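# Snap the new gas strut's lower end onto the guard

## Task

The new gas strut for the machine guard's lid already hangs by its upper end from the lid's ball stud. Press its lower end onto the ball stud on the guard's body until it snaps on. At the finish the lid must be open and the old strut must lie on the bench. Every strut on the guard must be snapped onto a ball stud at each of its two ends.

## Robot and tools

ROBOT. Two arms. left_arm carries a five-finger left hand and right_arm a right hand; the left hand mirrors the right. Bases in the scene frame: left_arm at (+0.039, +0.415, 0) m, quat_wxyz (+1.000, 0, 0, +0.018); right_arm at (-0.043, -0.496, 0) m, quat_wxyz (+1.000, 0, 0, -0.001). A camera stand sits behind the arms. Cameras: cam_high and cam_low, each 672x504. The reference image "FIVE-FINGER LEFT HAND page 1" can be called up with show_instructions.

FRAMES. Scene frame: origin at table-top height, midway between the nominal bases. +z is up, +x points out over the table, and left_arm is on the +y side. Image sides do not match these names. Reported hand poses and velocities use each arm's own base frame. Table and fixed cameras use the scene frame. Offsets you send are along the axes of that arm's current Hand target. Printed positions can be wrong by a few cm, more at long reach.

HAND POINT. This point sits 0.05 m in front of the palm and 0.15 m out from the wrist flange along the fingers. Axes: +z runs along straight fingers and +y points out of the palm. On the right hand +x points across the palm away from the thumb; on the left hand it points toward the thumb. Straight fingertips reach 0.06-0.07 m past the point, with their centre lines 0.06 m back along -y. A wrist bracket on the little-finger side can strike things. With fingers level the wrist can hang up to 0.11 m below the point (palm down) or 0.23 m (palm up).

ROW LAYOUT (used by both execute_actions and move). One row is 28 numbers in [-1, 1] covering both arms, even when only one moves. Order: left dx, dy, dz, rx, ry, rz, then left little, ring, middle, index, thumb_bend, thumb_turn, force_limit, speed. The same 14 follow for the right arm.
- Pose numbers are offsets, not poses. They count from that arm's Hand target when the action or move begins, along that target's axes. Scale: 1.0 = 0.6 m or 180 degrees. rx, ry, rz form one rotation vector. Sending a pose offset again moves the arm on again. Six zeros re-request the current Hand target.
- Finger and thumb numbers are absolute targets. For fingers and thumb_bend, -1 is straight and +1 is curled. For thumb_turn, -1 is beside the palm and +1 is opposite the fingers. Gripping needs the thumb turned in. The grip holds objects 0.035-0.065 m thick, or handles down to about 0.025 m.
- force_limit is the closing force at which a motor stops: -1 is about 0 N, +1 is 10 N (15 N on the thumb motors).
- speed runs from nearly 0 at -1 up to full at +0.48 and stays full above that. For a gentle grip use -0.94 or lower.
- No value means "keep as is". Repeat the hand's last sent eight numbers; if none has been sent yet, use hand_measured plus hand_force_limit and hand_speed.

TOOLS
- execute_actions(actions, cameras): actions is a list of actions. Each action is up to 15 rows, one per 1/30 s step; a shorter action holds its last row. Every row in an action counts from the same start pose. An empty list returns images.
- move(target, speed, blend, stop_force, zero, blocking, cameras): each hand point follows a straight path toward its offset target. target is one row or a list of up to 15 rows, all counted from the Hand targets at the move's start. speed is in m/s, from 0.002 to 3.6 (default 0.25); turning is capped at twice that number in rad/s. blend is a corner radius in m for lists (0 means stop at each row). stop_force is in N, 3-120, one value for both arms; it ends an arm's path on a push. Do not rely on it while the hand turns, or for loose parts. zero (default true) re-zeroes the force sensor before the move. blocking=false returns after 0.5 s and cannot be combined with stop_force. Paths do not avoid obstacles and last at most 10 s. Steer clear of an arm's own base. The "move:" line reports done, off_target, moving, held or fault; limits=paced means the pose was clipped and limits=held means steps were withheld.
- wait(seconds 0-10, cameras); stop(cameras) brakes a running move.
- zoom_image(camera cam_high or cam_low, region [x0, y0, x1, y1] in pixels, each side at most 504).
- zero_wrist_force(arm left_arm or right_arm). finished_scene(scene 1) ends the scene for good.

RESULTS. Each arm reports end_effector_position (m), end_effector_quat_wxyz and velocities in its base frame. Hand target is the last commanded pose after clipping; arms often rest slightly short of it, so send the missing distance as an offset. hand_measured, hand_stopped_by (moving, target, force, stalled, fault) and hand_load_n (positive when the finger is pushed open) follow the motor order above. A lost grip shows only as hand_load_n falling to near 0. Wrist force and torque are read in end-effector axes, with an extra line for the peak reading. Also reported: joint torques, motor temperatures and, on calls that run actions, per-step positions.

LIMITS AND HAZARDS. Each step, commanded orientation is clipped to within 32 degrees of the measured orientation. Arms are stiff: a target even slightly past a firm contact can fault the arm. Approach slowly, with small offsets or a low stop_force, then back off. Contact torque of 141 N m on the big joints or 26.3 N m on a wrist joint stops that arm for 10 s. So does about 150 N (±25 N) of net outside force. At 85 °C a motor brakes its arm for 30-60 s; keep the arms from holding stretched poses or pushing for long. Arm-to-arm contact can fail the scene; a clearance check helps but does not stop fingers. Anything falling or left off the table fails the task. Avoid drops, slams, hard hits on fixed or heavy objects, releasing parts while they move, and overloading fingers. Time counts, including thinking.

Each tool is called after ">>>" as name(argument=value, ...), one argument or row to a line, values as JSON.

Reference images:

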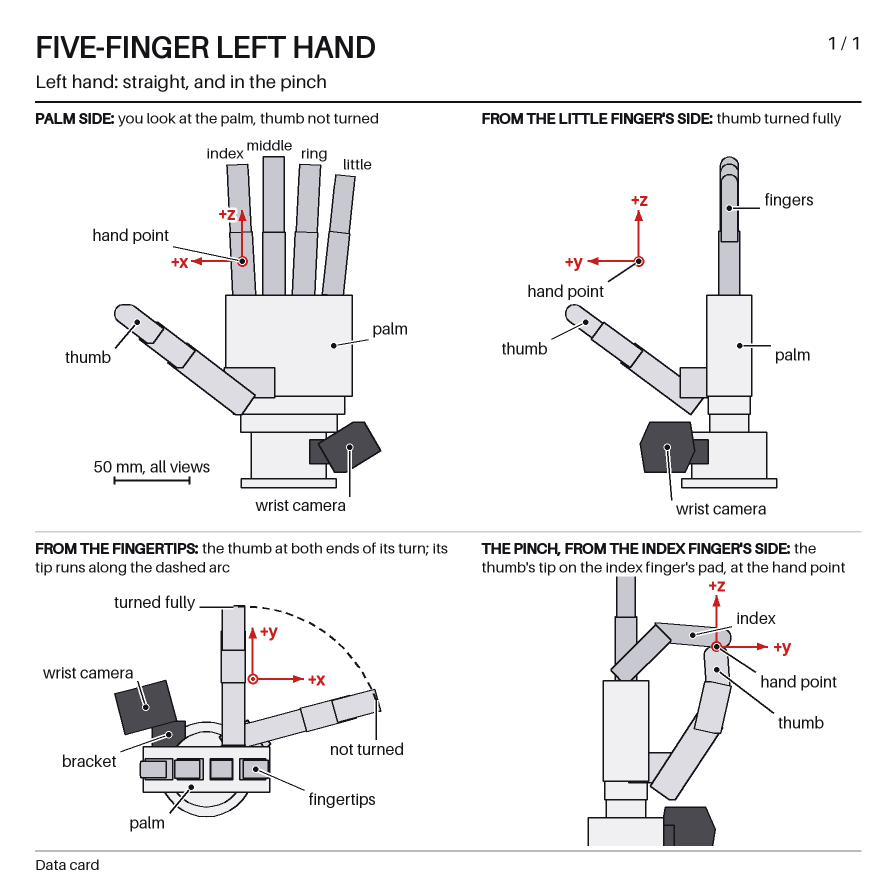

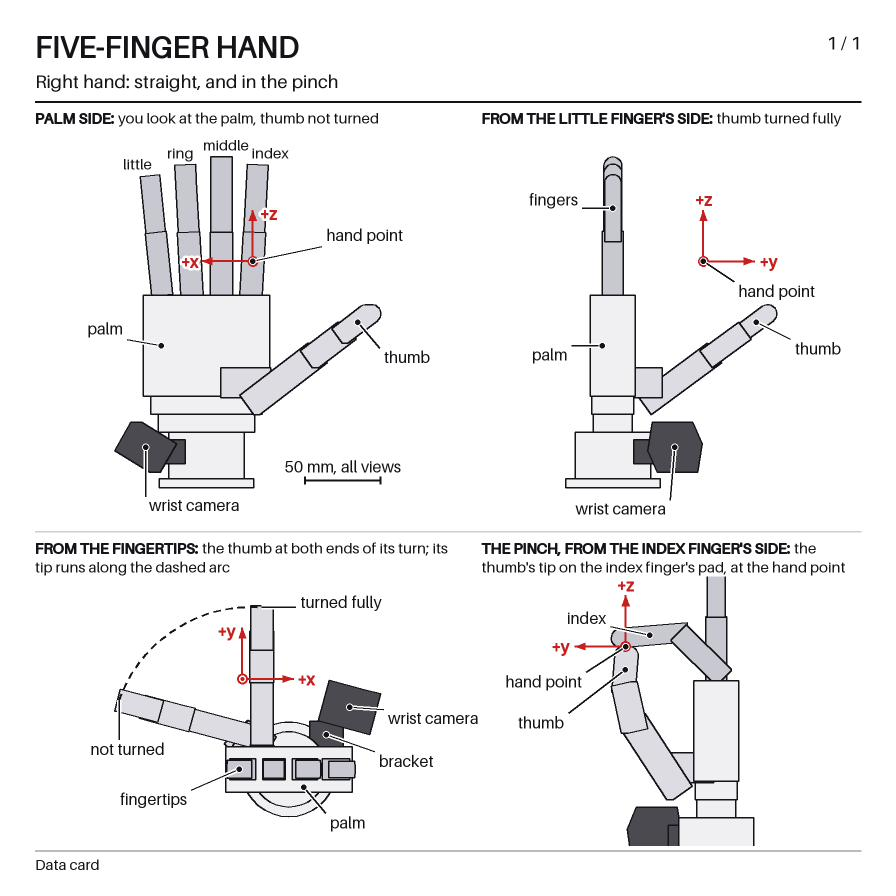

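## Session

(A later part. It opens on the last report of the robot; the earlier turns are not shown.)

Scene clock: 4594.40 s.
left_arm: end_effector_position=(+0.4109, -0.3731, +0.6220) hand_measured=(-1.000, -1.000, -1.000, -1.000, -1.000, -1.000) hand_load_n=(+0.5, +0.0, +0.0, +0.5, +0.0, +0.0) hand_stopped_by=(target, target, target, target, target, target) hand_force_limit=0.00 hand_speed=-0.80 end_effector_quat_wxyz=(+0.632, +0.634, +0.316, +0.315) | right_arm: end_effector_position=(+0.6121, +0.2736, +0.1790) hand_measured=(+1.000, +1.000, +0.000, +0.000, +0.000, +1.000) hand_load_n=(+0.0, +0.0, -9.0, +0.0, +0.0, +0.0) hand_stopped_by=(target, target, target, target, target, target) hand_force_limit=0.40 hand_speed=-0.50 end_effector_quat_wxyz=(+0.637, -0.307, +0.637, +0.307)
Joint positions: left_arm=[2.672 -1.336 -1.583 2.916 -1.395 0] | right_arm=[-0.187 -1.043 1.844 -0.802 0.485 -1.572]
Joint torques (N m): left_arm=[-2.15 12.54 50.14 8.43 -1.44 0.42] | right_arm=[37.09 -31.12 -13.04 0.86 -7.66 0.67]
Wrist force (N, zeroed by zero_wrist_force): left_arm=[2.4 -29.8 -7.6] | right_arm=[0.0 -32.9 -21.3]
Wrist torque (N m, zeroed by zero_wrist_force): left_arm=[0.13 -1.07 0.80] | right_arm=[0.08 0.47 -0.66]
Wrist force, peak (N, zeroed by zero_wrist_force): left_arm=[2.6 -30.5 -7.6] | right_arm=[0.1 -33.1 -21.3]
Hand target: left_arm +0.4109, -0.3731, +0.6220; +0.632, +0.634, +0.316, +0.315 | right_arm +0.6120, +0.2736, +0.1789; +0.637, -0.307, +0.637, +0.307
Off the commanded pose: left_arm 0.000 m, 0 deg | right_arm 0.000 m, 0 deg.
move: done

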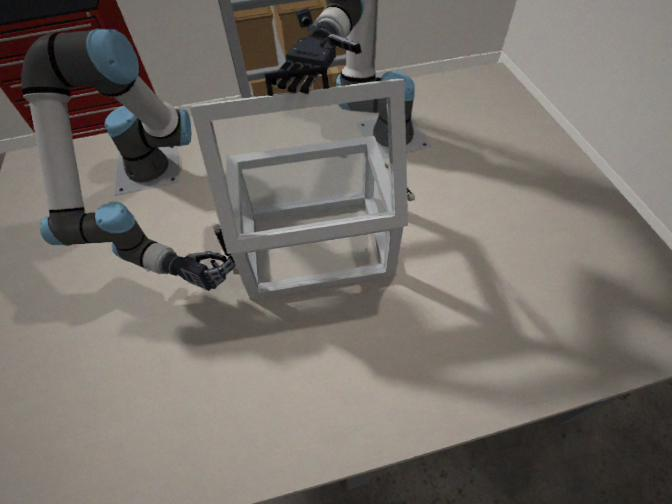

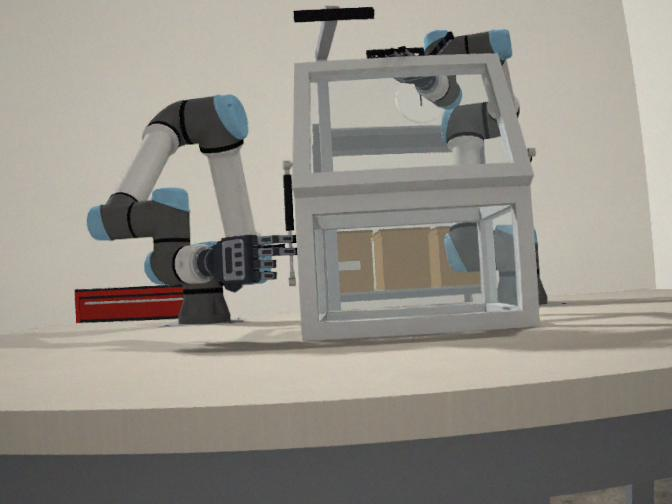

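>>> move(
  target=[
    [0,0,0,0,0,0,-1,-1,-1,-1,-1,-1,0,-0.8, 0,0,-0.0083,0,0,0,1,1,0,0,0,1,0.4,-0.5],
  ],
  speed=0.02,
  cameras=["all"],
)

>>> zoom_image(
  camera="cam_low",
  region=[260, 150, 320, 295],
)

>>> zoom_image(
  camera="cam_high",
  region=[205, 240, 255, 290],
)

Scene clock: 4604.97 s.
left_arm: end_effector_position=(+0.4109, -0.3731, +0.6220) hand_measured=(-1.000, -1.000, -1.000, -1.000, -1.000, -1.000) hand_load_n=(+1.0, +0.0, +0.0, +1.0, +0.0, +0.0) hand_stopped_by=(target, target, target, target, target, target) hand_force_limit=0.00 hand_speed=-0.80 end_effector_quat_wxyz=(+0.632, +0.634, +0.316, +0.315) | right_arm: end_effector_position=(+0.6089, +0.2697, +0.1789) hand_measured=(+1.000, +1.000, +0.000, +0.000, +0.000, +1.000) hand_load_n=(+0.0, +0.0, +0.0, +0.0, +0.0, +0.0) hand_stopped_by=(target, target, target, target, target, target) hand_force_limit=0.40 hand_speed=-0.50 end_effector_quat_wxyz=(+0.637, -0.307, +0.637, +0.307)
Joint positions: left_arm=[2.672 -1.336 -1.583 2.916 -1.395 0] | right_arm=[-0.196 -1.049 1.855 -0.806 0.476 -1.572]
Joint torques (N m): left_arm=[-1.96 12.01 49.41 8.4 -1.48 0.35] | right_arm=[-3.13 -39.69 -14.47 -2.02 -0.34 0.32]
Wrist force (N, zeroed by zero_wrist_force): left_arm=[2.4 -30.3 -7.8] | right_arm=[0.9 1.7 -1.2]
Wrist torque (N m, zeroed by zero_wrist_force): left_arm=[0.12 -1.06 0.80] | right_arm=[0.32 -0.06 0.16]
Wrist force, peak (N, zeroed by zero_wrist_force): left_arm=[2.6 -30.6 -7.7] | right_arm=[-0.6 -36.7 -22.4]
Hand target: left_arm +0.4109, -0.3731, +0.6220; +0.632, +0.634, +0.316, +0.315 | right_arm +0.6089, +0.2698, +0.1789; +0.637, -0.307, +0.637, +0.307
Off the commanded pose: left_arm 0.000 m, 0 deg | right_arm 0.000 m, 0 deg.
move: done

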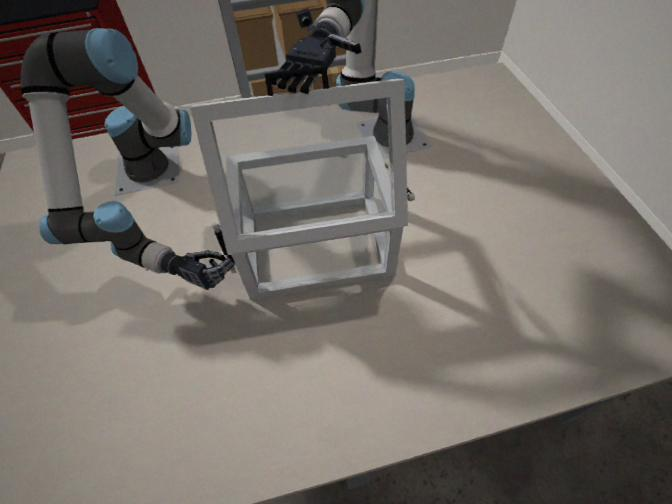

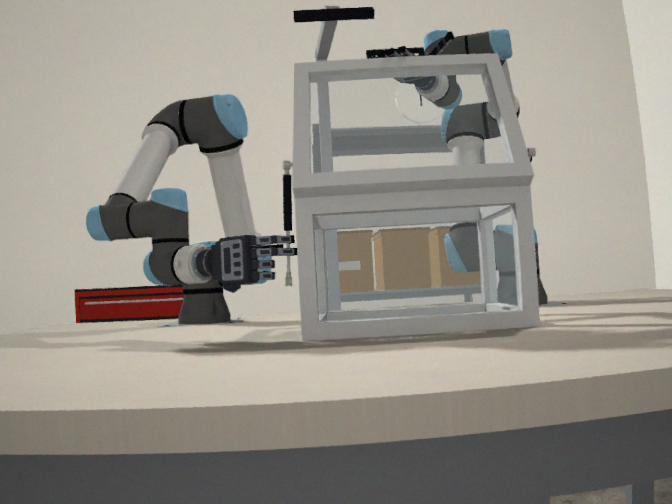

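Scaled by 3.476.

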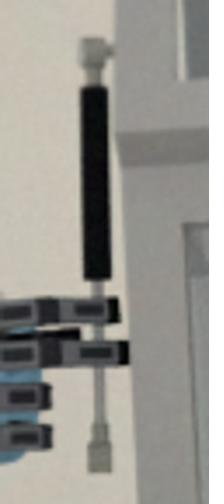

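Scaled by 10.080.

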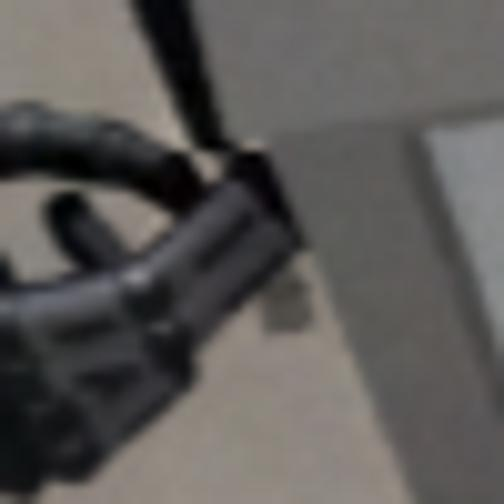

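>>> move(
  target=[
    [0,0,0,0,0,0,-1,-1,-1,-1,-1,-1,0,-0.8, 0,0,0,0,0,0,1,1,0,0.5,0,1,-0.3,-0.9],
  ],
  speed=0.02,
  cameras=["all"],
)

>>> zoom_image(
  camera="cam_low",
  region=[260, 150, 320, 295],
)

>>> zoom_image(
  camera="cam_high",
  region=[205, 240, 255, 290],
)

Scene clock: 4627.13 s.
left_arm: end_effector_position=(+0.4109, -0.3731, +0.6220) hand_measured=(-1.000, -1.000, -1.000, -1.000, -1.000, -1.000) hand_load_n=(+1.0, +0.0, +0.0, +1.0, +0.0, +0.0) hand_stopped_by=(target, target, target, target, target, target) hand_force_limit=0.00 hand_speed=-0.80 end_effector_quat_wxyz=(+0.632, +0.634, +0.316, +0.315) | right_arm: end_effector_position=(+0.6089, +0.2698, +0.1789) hand_measured=(+1.000, +1.000, +0.000, +0.232, +0.000, +1.000) hand_load_n=(+0.0, +0.0, +0.0, +3.5, +0.5, -0.5) hand_stopped_by=(target, target, target, force, target, target) hand_force_limit=-0.30 hand_speed=-0.90 end_effector_quat_wxyz=(+0.637, -0.307, +0.637, +0.307)
Joint positions: left_arm=[2.672 -1.336 -1.583 2.916 -1.395 0] | right_arm=[-0.196 -1.049 1.855 -0.806 0.476 -1.572]
Joint torques (N m): left_arm=[-1.71 13.51 49.67 8.47 -1.48 0.49] | right_arm=[10.33 -24.89 -21.36 0.89 1.63 1.14]
Wrist force (N, zeroed by zero_wrist_force): left_arm=[2.5 -30.2 -7.6] | right_arm=[0.6 1.7 -1.3]
Wrist torque (N m, zeroed by zero_wrist_force): left_arm=[0.10 -1.08 0.81] | right_arm=[0.33 -0.01 0.14]
Wrist force, peak (N, zeroed by zero_wrist_force): left_arm=[2.5 -30.6 -7.6] | right_arm=[0.7 2.0 -1.4]
Hand target: left_arm +0.4109, -0.3731, +0.6220; +0.632, +0.634, +0.316, +0.315 | right_arm +0.6089, +0.2698, +0.1789; +0.637, -0.307, +0.637, +0.307
Off the commanded pose: left_arm 0.000 m, 0 deg | right_arm 0.000 m, 0 deg.
move: done

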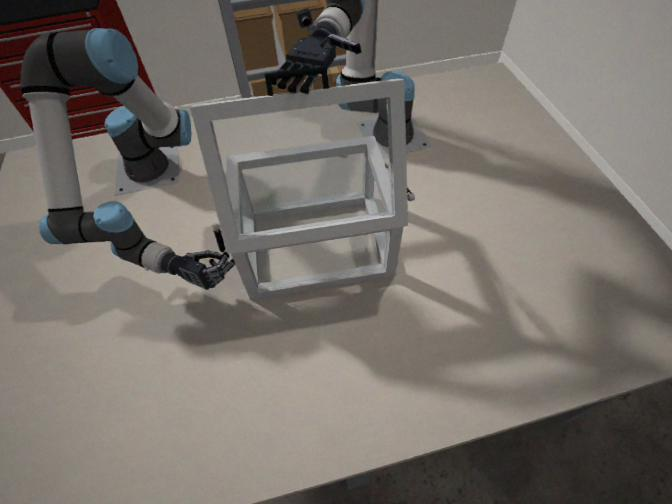

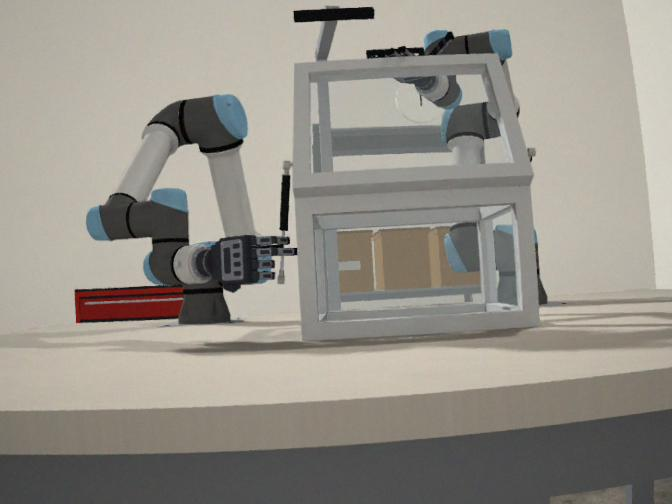

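Scaled by 3.476.

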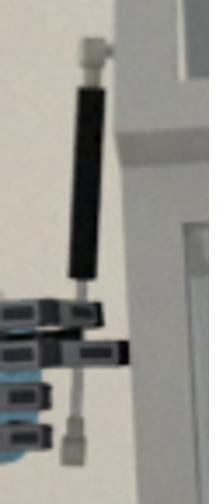

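Scaled by 10.080.

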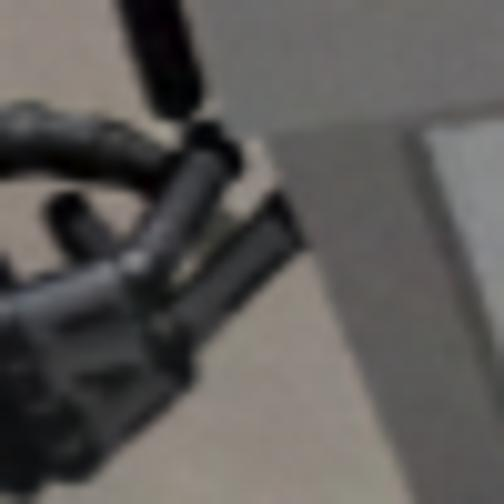

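>>> move(
  target=[
    [0,0,0,0,0,0,-1,-1,-1,-1,-1,-1,0,-0.8, 0,0,0,0,0,0,1,1,0,0,0,1,-0.3,-0.6],
  ],
  speed=0.02,
)

>>> move(
  target=[
    [0,0,0,0,0,0,-1,-1,-1,-1,-1,-1,0,-0.8, 0,0.0108,-0.0067,0,0,0,1,1,0,0,0,1,-0.3,-0.6],
  ],
  speed=0.02,
  cameras=["all"],
)

>>> zoom_image(
  camera="cam_low",
  region=[260, 150, 320, 295],
)

>>> zoom_image(
  camera="cam_high",
  region=[205, 240, 255, 290],
)

Scene clock: 4684.73 s.
left_arm: end_effector_position=(+0.4109, -0.3731, +0.6220) hand_measured=(-1.000, -1.000, -1.000, -1.000, -1.000, -1.000) hand_load_n=(+1.0, -0.5, +0.0, +1.0, +0.0, +0.0) hand_stopped_by=(target, target, target, target, target, target) hand_force_limit=0.00 hand_speed=-0.80 end_effector_quat_wxyz=(+0.632, +0.634, +0.316, +0.315) | right_arm: end_effector_position=(+0.6089, +0.2697, +0.1789) hand_measured=(+1.000, +1.000, +0.000, +0.000, +0.000, +1.000) hand_load_n=(+0.0, +0.0, +0.0, +0.0, +0.0, -0.5) hand_stopped_by=(target, target, target, target, target, target) hand_force_limit=-0.30 hand_speed=-0.60 end_effector_quat_wxyz=(+0.637, -0.307, +0.637, +0.307)
Joint positions: left_arm=[2.672 -1.336 -1.583 2.916 -1.395 0] | right_arm=[-0.196 -1.049 1.855 -0.806 0.476 -1.572]
Joint torques (N m): left_arm=[-1.57 13.64 49.73 8.42 -1.56 0.43] | right_arm=[10.36 -24.74 -18.86 0.96 1.53 0.86]
Wrist force (N, zeroed by zero_wrist_force): left_arm=[2.5 -30.1 -7.7] | right_arm=[0.9 1.7 -1.3]
Wrist torque (N m, zeroed by zero_wrist_force): left_arm=[0.12 -1.08 0.81] | right_arm=[0.33 -0.06 0.16]
Wrist force, peak (N, zeroed by zero_wrist_force): left_arm=[2.6 -30.6 -7.7] | right_arm=[0.8 2.0 -1.4]
Hand target: left_arm +0.4109, -0.3731, +0.6220; +0.632, +0.634, +0.316, +0.315 | right_arm +0.6089, +0.2698, +0.1789; +0.637, -0.307, +0.637, +0.307
Off the commanded pose: left_arm 0.000 m, 0 deg | right_arm 0.000 m, 0 deg.
move: done

Scene clock: 4685.47 s.
left_arm: end_effector_position=(+0.4109, -0.3731, +0.6220) hand_measured=(-1.000, -1.000, -1.000, -1.000, -1.000, -1.000) hand_load_n=(+1.0, +0.0, +0.0, +1.0, +0.0, +0.0) hand_stopped_by=(target, target, target, target, target, target) hand_force_limit=0.00 hand_speed=-0.80 end_effector_quat_wxyz=(+0.632, +0.634, +0.316, +0.315) | right_arm: end_effector_position=(+0.6013, +0.2707, +0.1790) hand_measured=(+1.000, +1.000, +0.000, +0.000, +0.000, +1.000) hand_load_n=(+0.0, +0.0, +0.0, +0.0, +0.0, +0.0) hand_stopped_by=(target, target, target, target, target, target) hand_force_limit=-0.30 hand_speed=-0.60 end_effector_quat_wxyz=(+0.637, -0.307, +0.637, +0.307)
Joint positions: left_arm=[2.672 -1.336 -1.583 2.916 -1.395 0] | right_arm=[-0.197 -1.062 1.878 -0.817 0.475 -1.572]
Joint torques (N m): left_arm=[-1.75 13.72 49.67 8.49 -1.57 0.38] | right_arm=[-11.26 -27.09 -21.36 -0.45 -1.43 0.32]
Wrist force (N, zeroed by zero_wrist_force): left_arm=[2.6 -30.3 -7.5] | right_arm=[0.8 1.8 -1.4]
Wrist torque (N m, zeroed by zero_wrist_force): left_arm=[0.11 -1.08 0.81] | right_arm=[0.35 -0.04 0.15]
Wrist force, peak (N, zeroed by zero_wrist_force): left_arm=[2.5 -30.4 -7.6] | right_arm=[0.9 2.1 -1.7]
Hand target: left_arm +0.4109, -0.3731, +0.6220; +0.632, +0.634, +0.316, +0.315 | right_arm +0.6014, +0.2706, +0.1789; +0.637, -0.307, +0.637, +0.307
Off the commanded pose: left_arm 0.000 m, 0 deg | right_arm 0.000 m, 0 deg.
move: done

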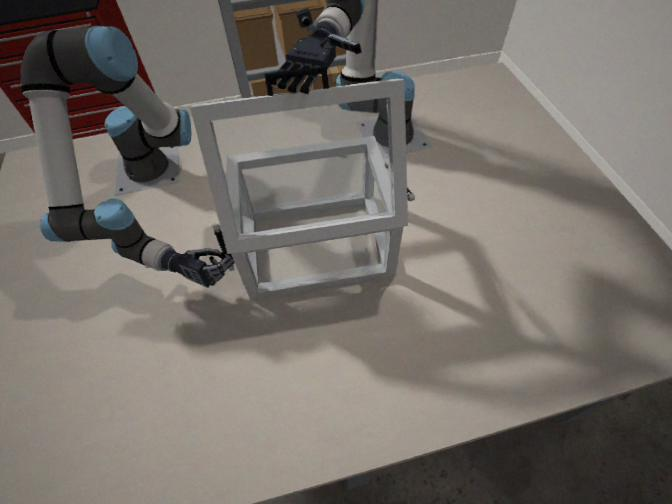

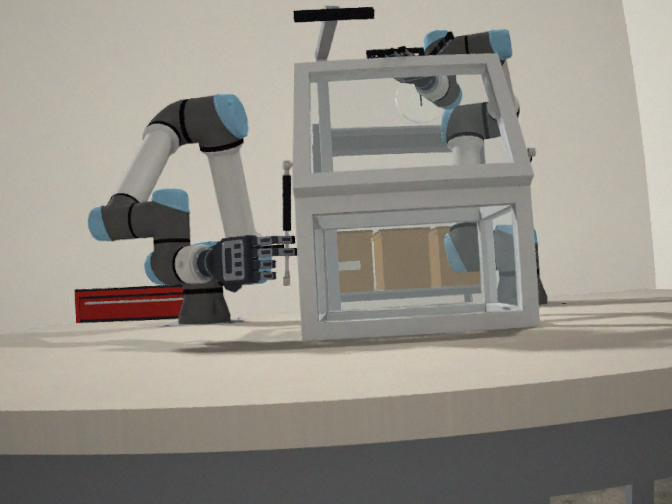

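Scaled by 3.476.

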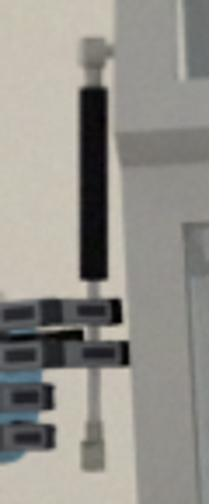

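Scaled by 10.080.

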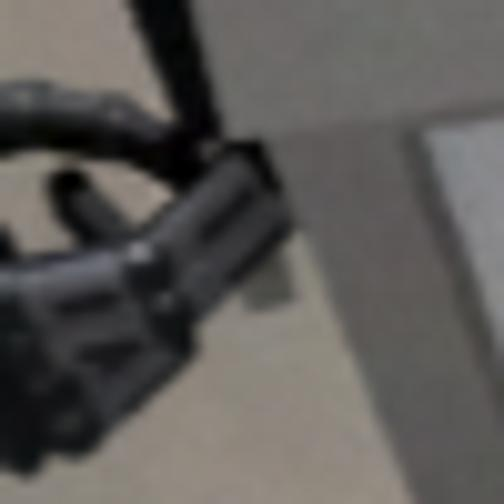

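>>> move(
  target=[
    [0,0,0,0,0,0,-1,-1,-1,-1,-1,-1,0,-0.8, 0,0,0,0,0,0,1,1,0,0.5,0,1,-0.3,-0.9],
  ],
  speed=0.02,
  cameras=["all"],
)

>>> zoom_image(
  camera="cam_low",
  region=[260, 150, 320, 295],
)

>>> zoom_image(
  camera="cam_high",
  region=[205, 240, 255, 290],
)

Scene clock: 4695.33 s.
left_arm: end_effector_position=(+0.4109, -0.3731, +0.6220) hand_measured=(-1.000, -1.000, -1.000, -1.000, -1.000, -1.000) hand_load_n=(+0.5, +0.0, +0.0, +0.5, +0.0, +0.0) hand_stopped_by=(target, target, target, target, target, target) hand_force_limit=0.00 hand_speed=-0.80 end_effector_quat_wxyz=(+0.632, +0.634, +0.316, +0.315) | right_arm: end_effector_position=(+0.6014, +0.2706, +0.1789) hand_measured=(+1.000, +1.000, +0.000, +0.072, +0.000, +1.000) hand_load_n=(+0.0, +0.0, +0.0, +6.0, +1.5, +0.5) hand_stopped_by=(target, target, target, force, target, target) hand_force_limit=-0.30 hand_speed=-0.90 end_effector_quat_wxyz=(+0.637, -0.307, +0.637, +0.307)
Joint positions: left_arm=[2.672 -1.336 -1.583 2.916 -1.395 0] | right_arm=[-0.197 -1.062 1.878 -0.817 0.475 -1.572]
Joint torques (N m): left_arm=[-1 13.53 49.32 8.39 -1.7 0.36] | right_arm=[-4.71 -23.76 -19.11 1.21 1.66 0.79]
Wrist force (N, zeroed by zero_wrist_force): left_arm=[2.4 -30.2 -7.8] | right_arm=[-1.6 1.6 -0.4]
Wrist torque (N m, zeroed by zero_wrist_force): left_arm=[0.11 -1.11 0.81] | right_arm=[0.33 0.08 0.14]
Wrist force, peak (N, zeroed by zero_wrist_force): left_arm=[2.5 -30.6 -7.4] | right_arm=[1.0 1.9 -1.5]
Hand target: left_arm +0.4109, -0.3731, +0.6220; +0.632, +0.634, +0.316, +0.315 | right_arm +0.6014, +0.2706, +0.1789; +0.637, -0.307, +0.637, +0.307
Off the commanded pose: left_arm 0.000 m, 0 deg | right_arm 0.000 m, 0 deg.
move: done

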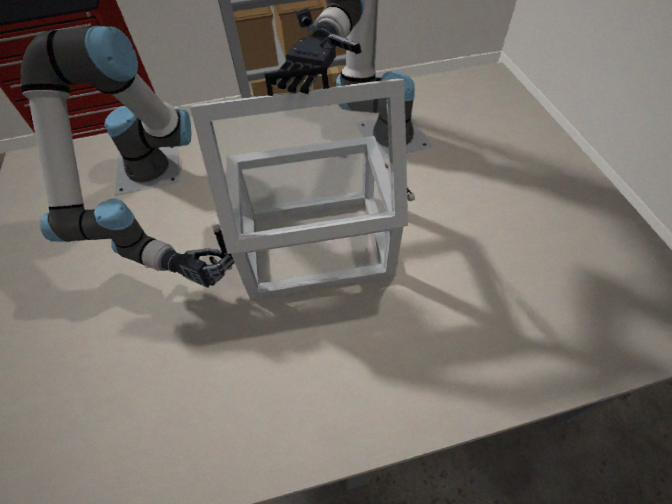

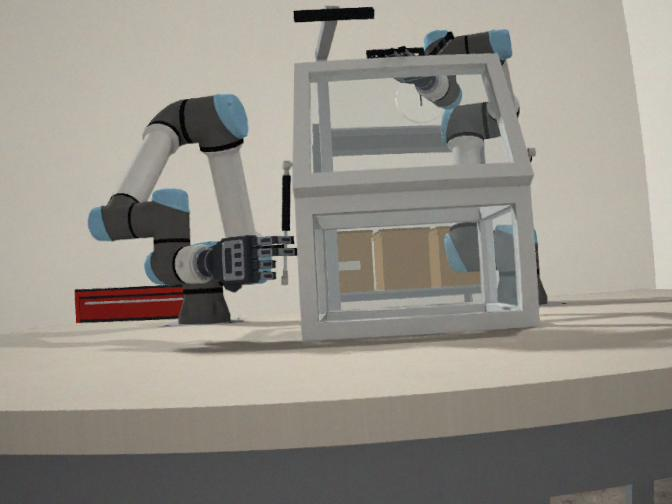

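Scaled by 3.476.

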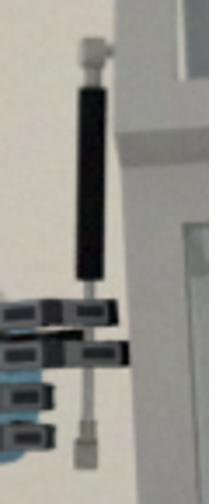

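Scaled by 10.080.

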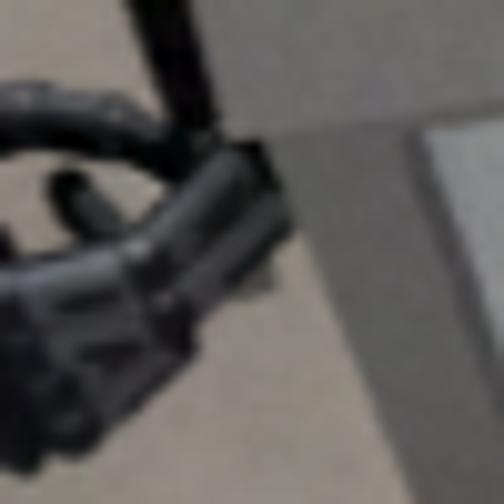

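>>> zoom_image(
  camera="cam_low",
  region=[272, 262, 302, 292],
)

>>> zoom_image(
  camera="cam_low",
  region=[272, 225, 312, 265],
)

Scaled by 16.800.

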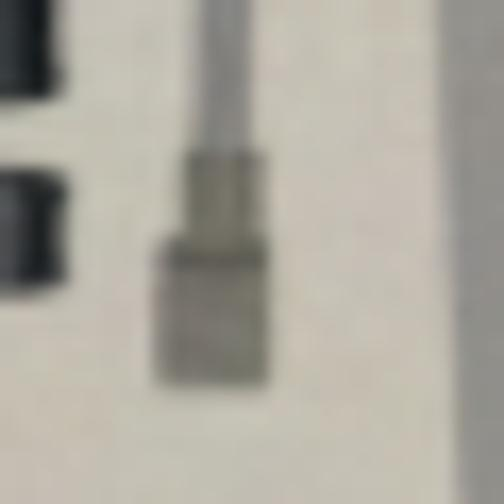

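Scaled by 12.600.

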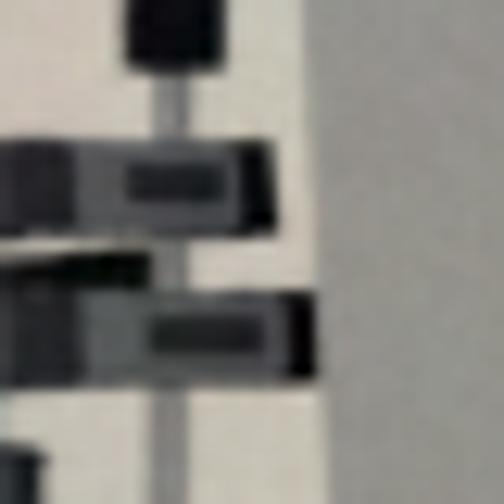

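>>> move(
  target=[
    [0,0,0,0,0,0,-1,-1,-1,-1,-1,-1,0,-0.8, 0,-0.0115,-0.0164,0,0,0,1,1,0,0.5,0,1,0.2,-0.9],
  ],
  speed=0.02,
  cameras=["all"],
)

>>> zoom_image(
  camera="cam_low",
  region=[262, 262, 292, 292],
)

>>> zoom_image(
  camera="cam_high",
  region=[205, 240, 255, 290],
)

Scene clock: 4711.27 s.
left_arm: end_effector_position=(+0.4109, -0.3731, +0.6220) hand_measured=(-1.000, -1.000, -1.000, -1.000, -1.000, -1.000) hand_load_n=(+0.5, +0.0, +0.0, +0.5, +0.0, +0.0) hand_stopped_by=(target, target, target, target, target, target) hand_force_limit=0.00 hand_speed=-0.80 end_effector_quat_wxyz=(+0.632, +0.634, +0.316, +0.315) | right_arm: end_effector_position=(+0.6006, +0.2585, +0.1790) hand_measured=(+1.000, +1.000, +0.000, +0.072, +0.000, +1.000) hand_load_n=(+0.0, +0.0, +0.0, +17.0, +1.0, +7.5) hand_stopped_by=(target, target, target, force, target, target) hand_force_limit=0.20 hand_speed=-0.90 end_effector_quat_wxyz=(+0.637, -0.307, +0.637, +0.307)
Joint positions: left_arm=[2.672 -1.336 -1.583 2.916 -1.395 0] | right_arm=[-0.223 -1.064 1.883 -0.819 0.449 -1.572]
Joint torques (N m): left_arm=[-1.47 13.66 49.56 8.46 -1.74 0.43] | right_arm=[10.85 -35.55 -4.31 -1.41 1.2 0.2]
Wrist force (N, zeroed by zero_wrist_force): left_arm=[1.1 -30.7 -6.9] | right_arm=[-11.6 1.5 3.6]
Wrist torque (N m, zeroed by zero_wrist_force): left_arm=[0.07 -1.10 0.75] | right_arm=[0.30 0.23 0.08]
Wrist force, peak (N, zeroed by zero_wrist_force): left_arm=[1.2 -31.0 -6.8] | right_arm=[-11.7 1.6 3.5]
Hand target: left_arm +0.4109, -0.3731, +0.6220; +0.632, +0.634, +0.316, +0.315 | right_arm +0.6006, +0.2586, +0.1789; +0.637, -0.307, +0.637, +0.307
Off the commanded pose: left_arm 0.000 m, 0 deg | right_arm 0.000 m, 0 deg.
move: done

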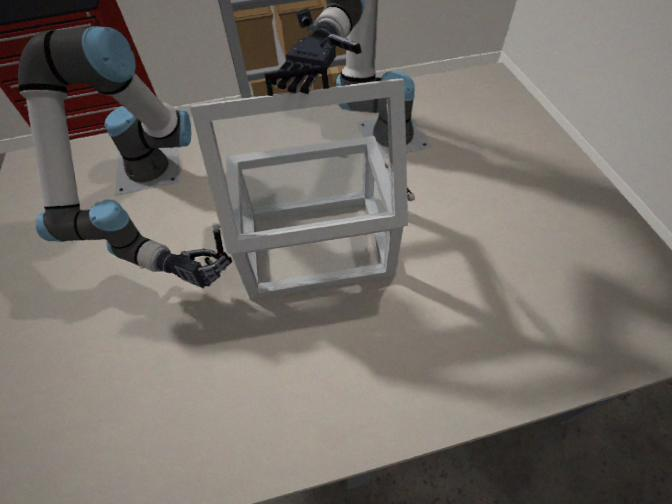

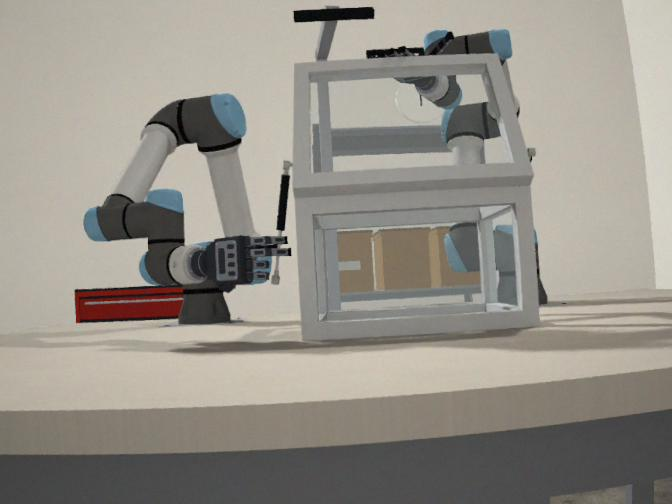

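Scaled by 16.800.

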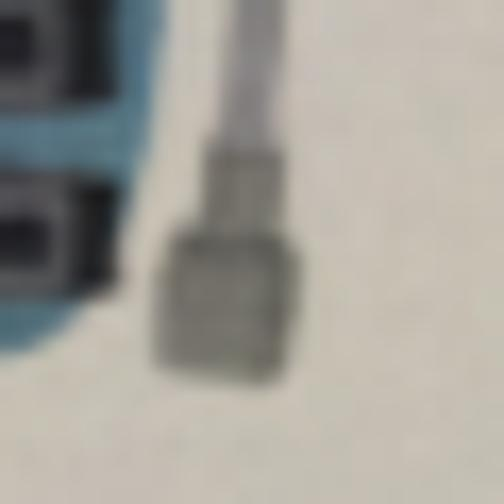

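Scaled by 10.080.

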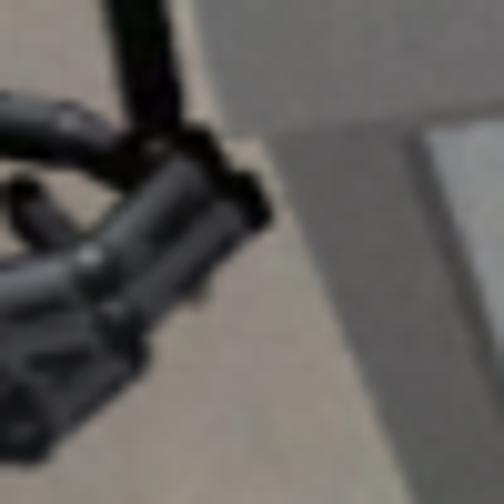

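>>> move(
  target=[
    [0,0,0,0,0,0,-1,-1,-1,-1,-1,-1,0,-0.8, -0.0008,0,0,0,0,0,1,1,0.5,0.5,0,1,-0.3,-0.93],
  ],
  speed=0.02,
  cameras=["all"],
)

>>> zoom_image(
  camera="cam_low",
  region=[262, 262, 292, 292],
)

>>> zoom_image(
  camera="cam_high",
  region=[205, 240, 255, 290],
)

Scene clock: 4727.60 s.
left_arm: end_effector_position=(+0.4109, -0.3731, +0.6220) hand_measured=(-1.000, -1.000, -1.000, -1.000, -1.000, -1.000) hand_load_n=(+0.5, +0.5, +0.0, +0.5, +0.0, +0.0) hand_stopped_by=(target, target, target, target, target, target) hand_force_limit=0.00 hand_speed=-0.80 end_effector_quat_wxyz=(+0.632, +0.634, +0.316, +0.315) | right_arm: end_effector_position=(+0.6006, +0.2586, +0.1794) hand_measured=(+1.000, +1.000, +0.136, +0.072, +0.000, +1.000) hand_load_n=(+0.0, +0.0, +5.0, +14.5, +2.5, +6.0) hand_stopped_by=(target, target, force, force, target, target) hand_force_limit=-0.30 hand_speed=-0.93 end_effector_quat_wxyz=(+0.637, -0.307, +0.637, +0.307)
Joint positions: left_arm=[2.672 -1.336 -1.583 2.916 -1.395 0] | right_arm=[-0.223 -1.065 1.882 -0.817 0.45 -1.572]
Joint torques (N m): left_arm=[-1.59 13.9 49.03 8.4 -1.76 0.31] | right_arm=[11.38 -42.37 -18.48 0.71 1.35 0.92]
Wrist force (N, zeroed by zero_wrist_force): left_arm=[1.9 -30.7 -7.2] | right_arm=[-5.8 1.9 2.3]
Wrist torque (N m, zeroed by zero_wrist_force): left_arm=[0.07 -1.11 0.79] | right_arm=[0.33 0.23 0.09]
Wrist force, peak (N, zeroed by zero_wrist_force): left_arm=[0.9 -30.9 -7.0] | right_arm=[-11.8 1.5 3.5]
Hand target: left_arm +0.4109, -0.3731, +0.6220; +0.632, +0.634, +0.316, +0.315 | right_arm +0.6006, +0.2586, +0.1794; +0.637, -0.307, +0.637, +0.307
Off the commanded pose: left_arm 0.000 m, 0 deg | right_arm 0.000 m, 0 deg.
move: done

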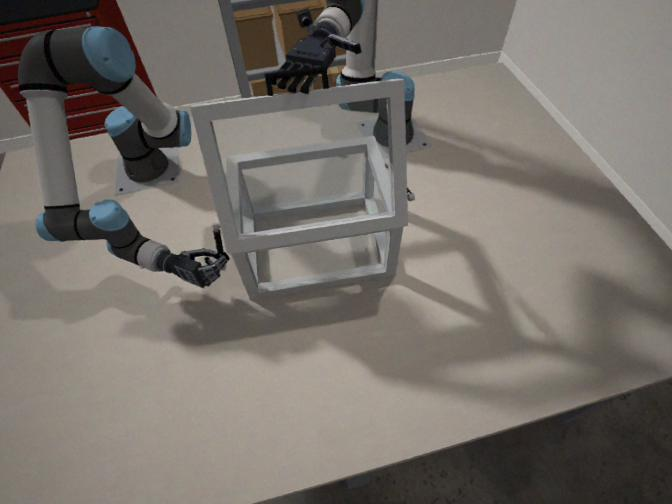

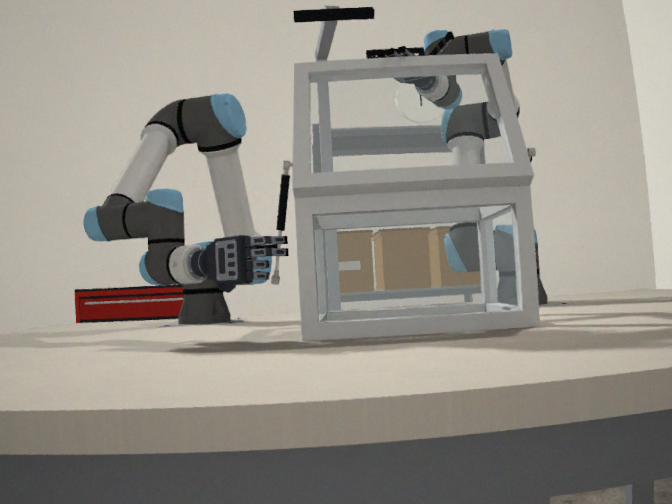

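Scaled by 16.800.

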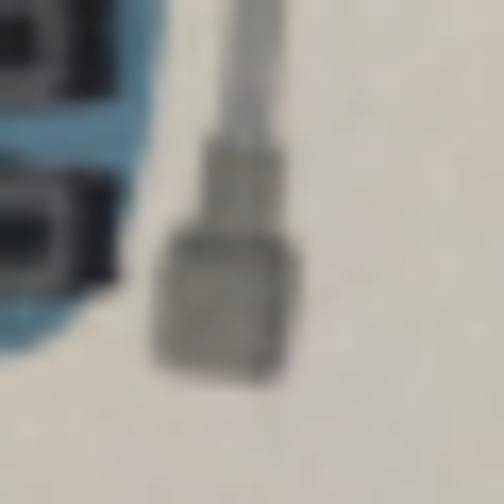

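Scaled by 10.080.

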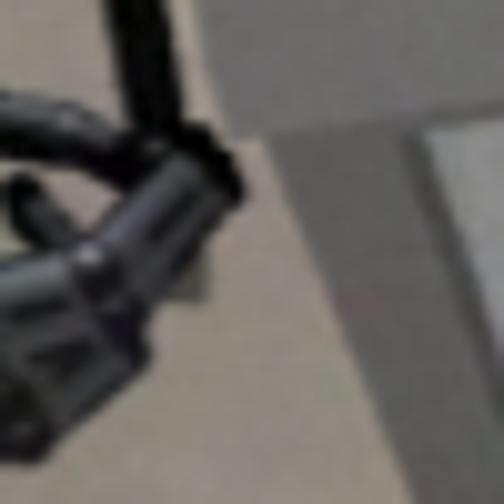

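>>> move(
  target=[
    [0,0,0,0,0,0,-1,-1,-1,-1,-1,-1,0,-0.8, 0,0,0,-0.039,0,0,1,1,0.55,0.55,0,1,0.3,-0.9],
  ],
  speed=0.05,
  cameras=["all"],
)

>>> zoom_image(
  camera="cam_low",
  region=[262, 262, 292, 292],
)

>>> zoom_image(
  camera="cam_high",
  region=[205, 240, 255, 290],
)

Scene clock: 4738.83 s.
left_arm: end_effector_position=(+0.4109, -0.3731, +0.6220) hand_measured=(-1.000, -1.000, -1.000, -1.000, -1.000, -1.000) hand_load_n=(+1.0, +0.0, +0.0, +0.5, +0.0, +0.0) hand_stopped_by=(target, target, target, target, target, target) hand_force_limit=0.00 hand_speed=-0.80 end_effector_quat_wxyz=(+0.632, +0.634, +0.316, +0.315) | right_arm: end_effector_position=(+0.6007, +0.2586, +0.1793) hand_measured=(+1.000, +1.000, +0.142, +0.072, +0.000, +1.000) hand_load_n=(+0.0, +0.0, +7.5, +13.0, +3.5, +6.5) hand_stopped_by=(target, target, force, force, target, target) hand_force_limit=0.30 hand_speed=-0.90 end_effector_quat_wxyz=(+0.617, -0.346, +0.617, +0.345)
Joint positions: left_arm=[2.672 -1.336 -1.583 2.916 -1.395 0] | right_arm=[-0.232 -1.014 1.791 -0.777 0.318 -1.572]
Joint torques (N m): left_arm=[-0.58 14.21 48.88 8.29 -1.92 0.3] | right_arm=[-8.11 -44.53 -4.5 -0.59 1.24 -1.38]
Wrist force (N, zeroed by zero_wrist_force): left_arm=[1.8 -30.6 -7.3] | right_arm=[-6.1 0.5 2.0]
Wrist torque (N m, zeroed by zero_wrist_force): left_arm=[0.10 -1.09 0.78] | right_arm=[0.31 0.22 0.17]
Wrist force, peak (N, zeroed by zero_wrist_force): left_arm=[2.1 -30.7 -7.3] | right_arm=[-6.3 1.9 2.4]
Hand target: left_arm +0.4109, -0.3731, +0.6220; +0.632, +0.634, +0.316, +0.315 | right_arm +0.6006, +0.2586, +0.1794; +0.617, -0.346, +0.617, +0.345
Off the commanded pose: left_arm 0.000 m, 0 deg | right_arm 0.000 m, 0 deg.
move: done

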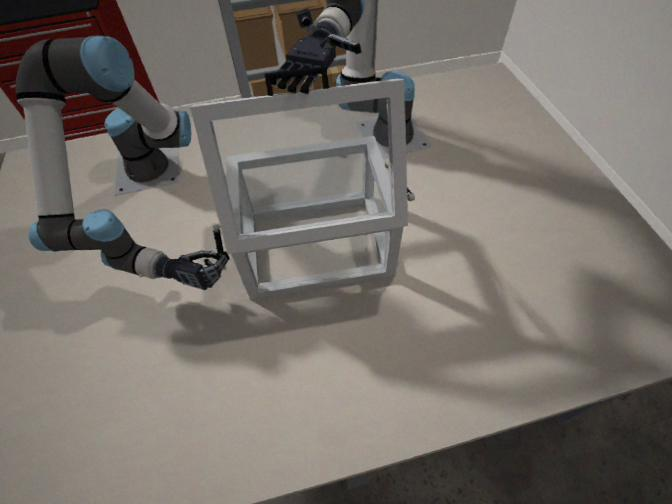

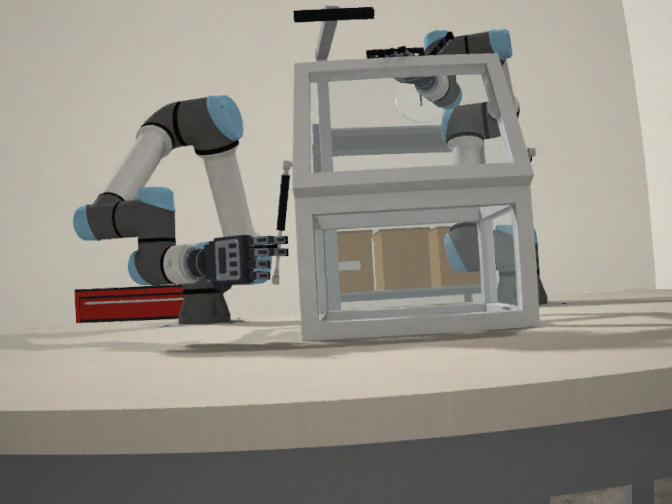

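Scaled by 16.800.

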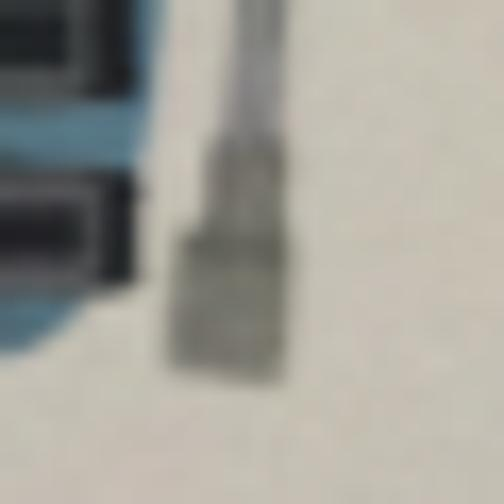

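Scaled by 10.080.

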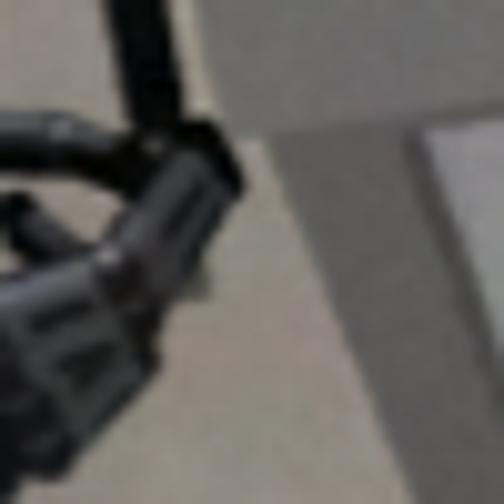

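>>> move(
  target=[
    [0,0,0,0,0,0,-1,-1,-1,-1,-1,-1,0,-0.8, 0.002,0.00847,0.01608,0,0,0,1,1,0.55,0.55,0,1,0.3,-0.9],
  ],
  speed=0.03,
  cameras=["all"],
)

>>> zoom_image(
  camera="cam_low",
  region=[266, 262, 296, 292],
)

>>> zoom_image(
  camera="cam_high",
  region=[205, 220, 255, 290],
)

Scene clock: 4798.27 s.
left_arm: end_effector_position=(+0.4109, -0.3731, +0.6220) hand_measured=(-1.000, -1.000, -1.000, -1.000, -1.000, -1.000) hand_load_n=(+0.5, +0.0, +0.0, +0.5, +0.0, +0.0) hand_stopped_by=(target, target, target, target, target, target) hand_force_limit=0.00 hand_speed=-0.80 end_effector_quat_wxyz=(+0.632, +0.634, +0.316, +0.315) | right_arm: end_effector_position=(+0.6014, +0.2697, +0.1782) hand_measured=(+1.000, +1.000, +0.142, +0.072, +0.000, +1.000) hand_load_n=(+0.0, +0.0, +9.0, +3.0, +1.0, +3.0) hand_stopped_by=(target, target, force, force, target, target) hand_force_limit=0.30 hand_speed=-0.90 end_effector_quat_wxyz=(+0.617, -0.346, +0.617, +0.345)
Joint positions: left_arm=[2.672 -1.336 -1.583 2.916 -1.395 0] | right_arm=[-0.21 -1.01 1.788 -0.778 0.339 -1.572]
Joint torques (N m): left_arm=[-0.85 14.4 49 8.3 -1.85 0.21] | right_arm=[-10.23 -30.66 -17.34 -2.01 -2.26 -0.45]
Wrist force (N, zeroed by zero_wrist_force): left_arm=[2.3 -30.1 -7.5] | right_arm=[-3.1 0.9 -0.4]
Wrist torque (N m, zeroed by zero_wrist_force): left_arm=[0.10 -1.09 0.80] | right_arm=[0.31 0.07 0.14]
Wrist force, peak (N, zeroed by zero_wrist_force): left_arm=[2.0 -30.7 -7.3] | right_arm=[-6.4 0.8 1.9]
Hand target: left_arm +0.4109, -0.3731, +0.6220; +0.632, +0.634, +0.316, +0.315 | right_arm +0.6013, +0.2695, +0.1782; +0.617, -0.346, +0.617, +0.345
Off the commanded pose: left_arm 0.000 m, 0 deg | right_arm 0.000 m, 0 deg.
move: done

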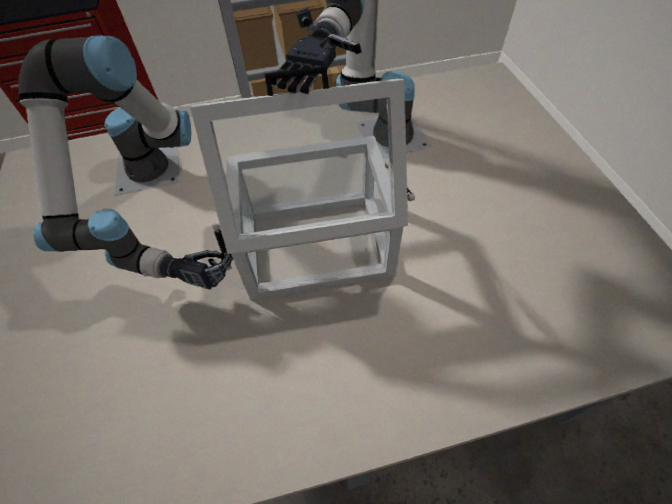

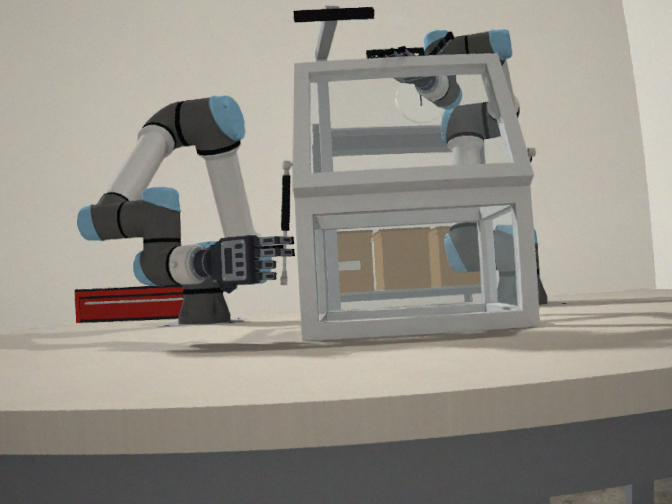

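Scaled by 16.800.

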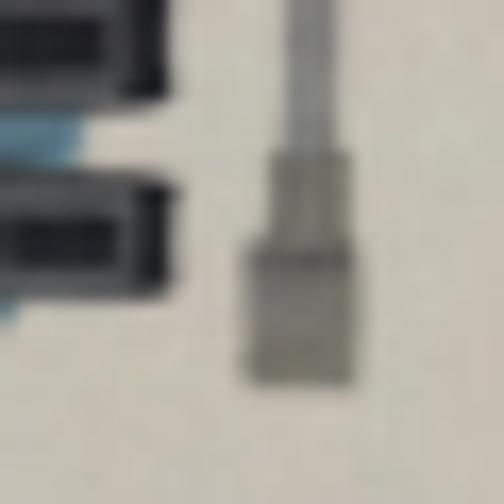

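Scaled by 7.200.

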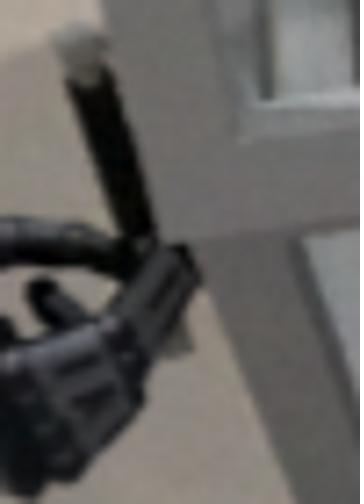

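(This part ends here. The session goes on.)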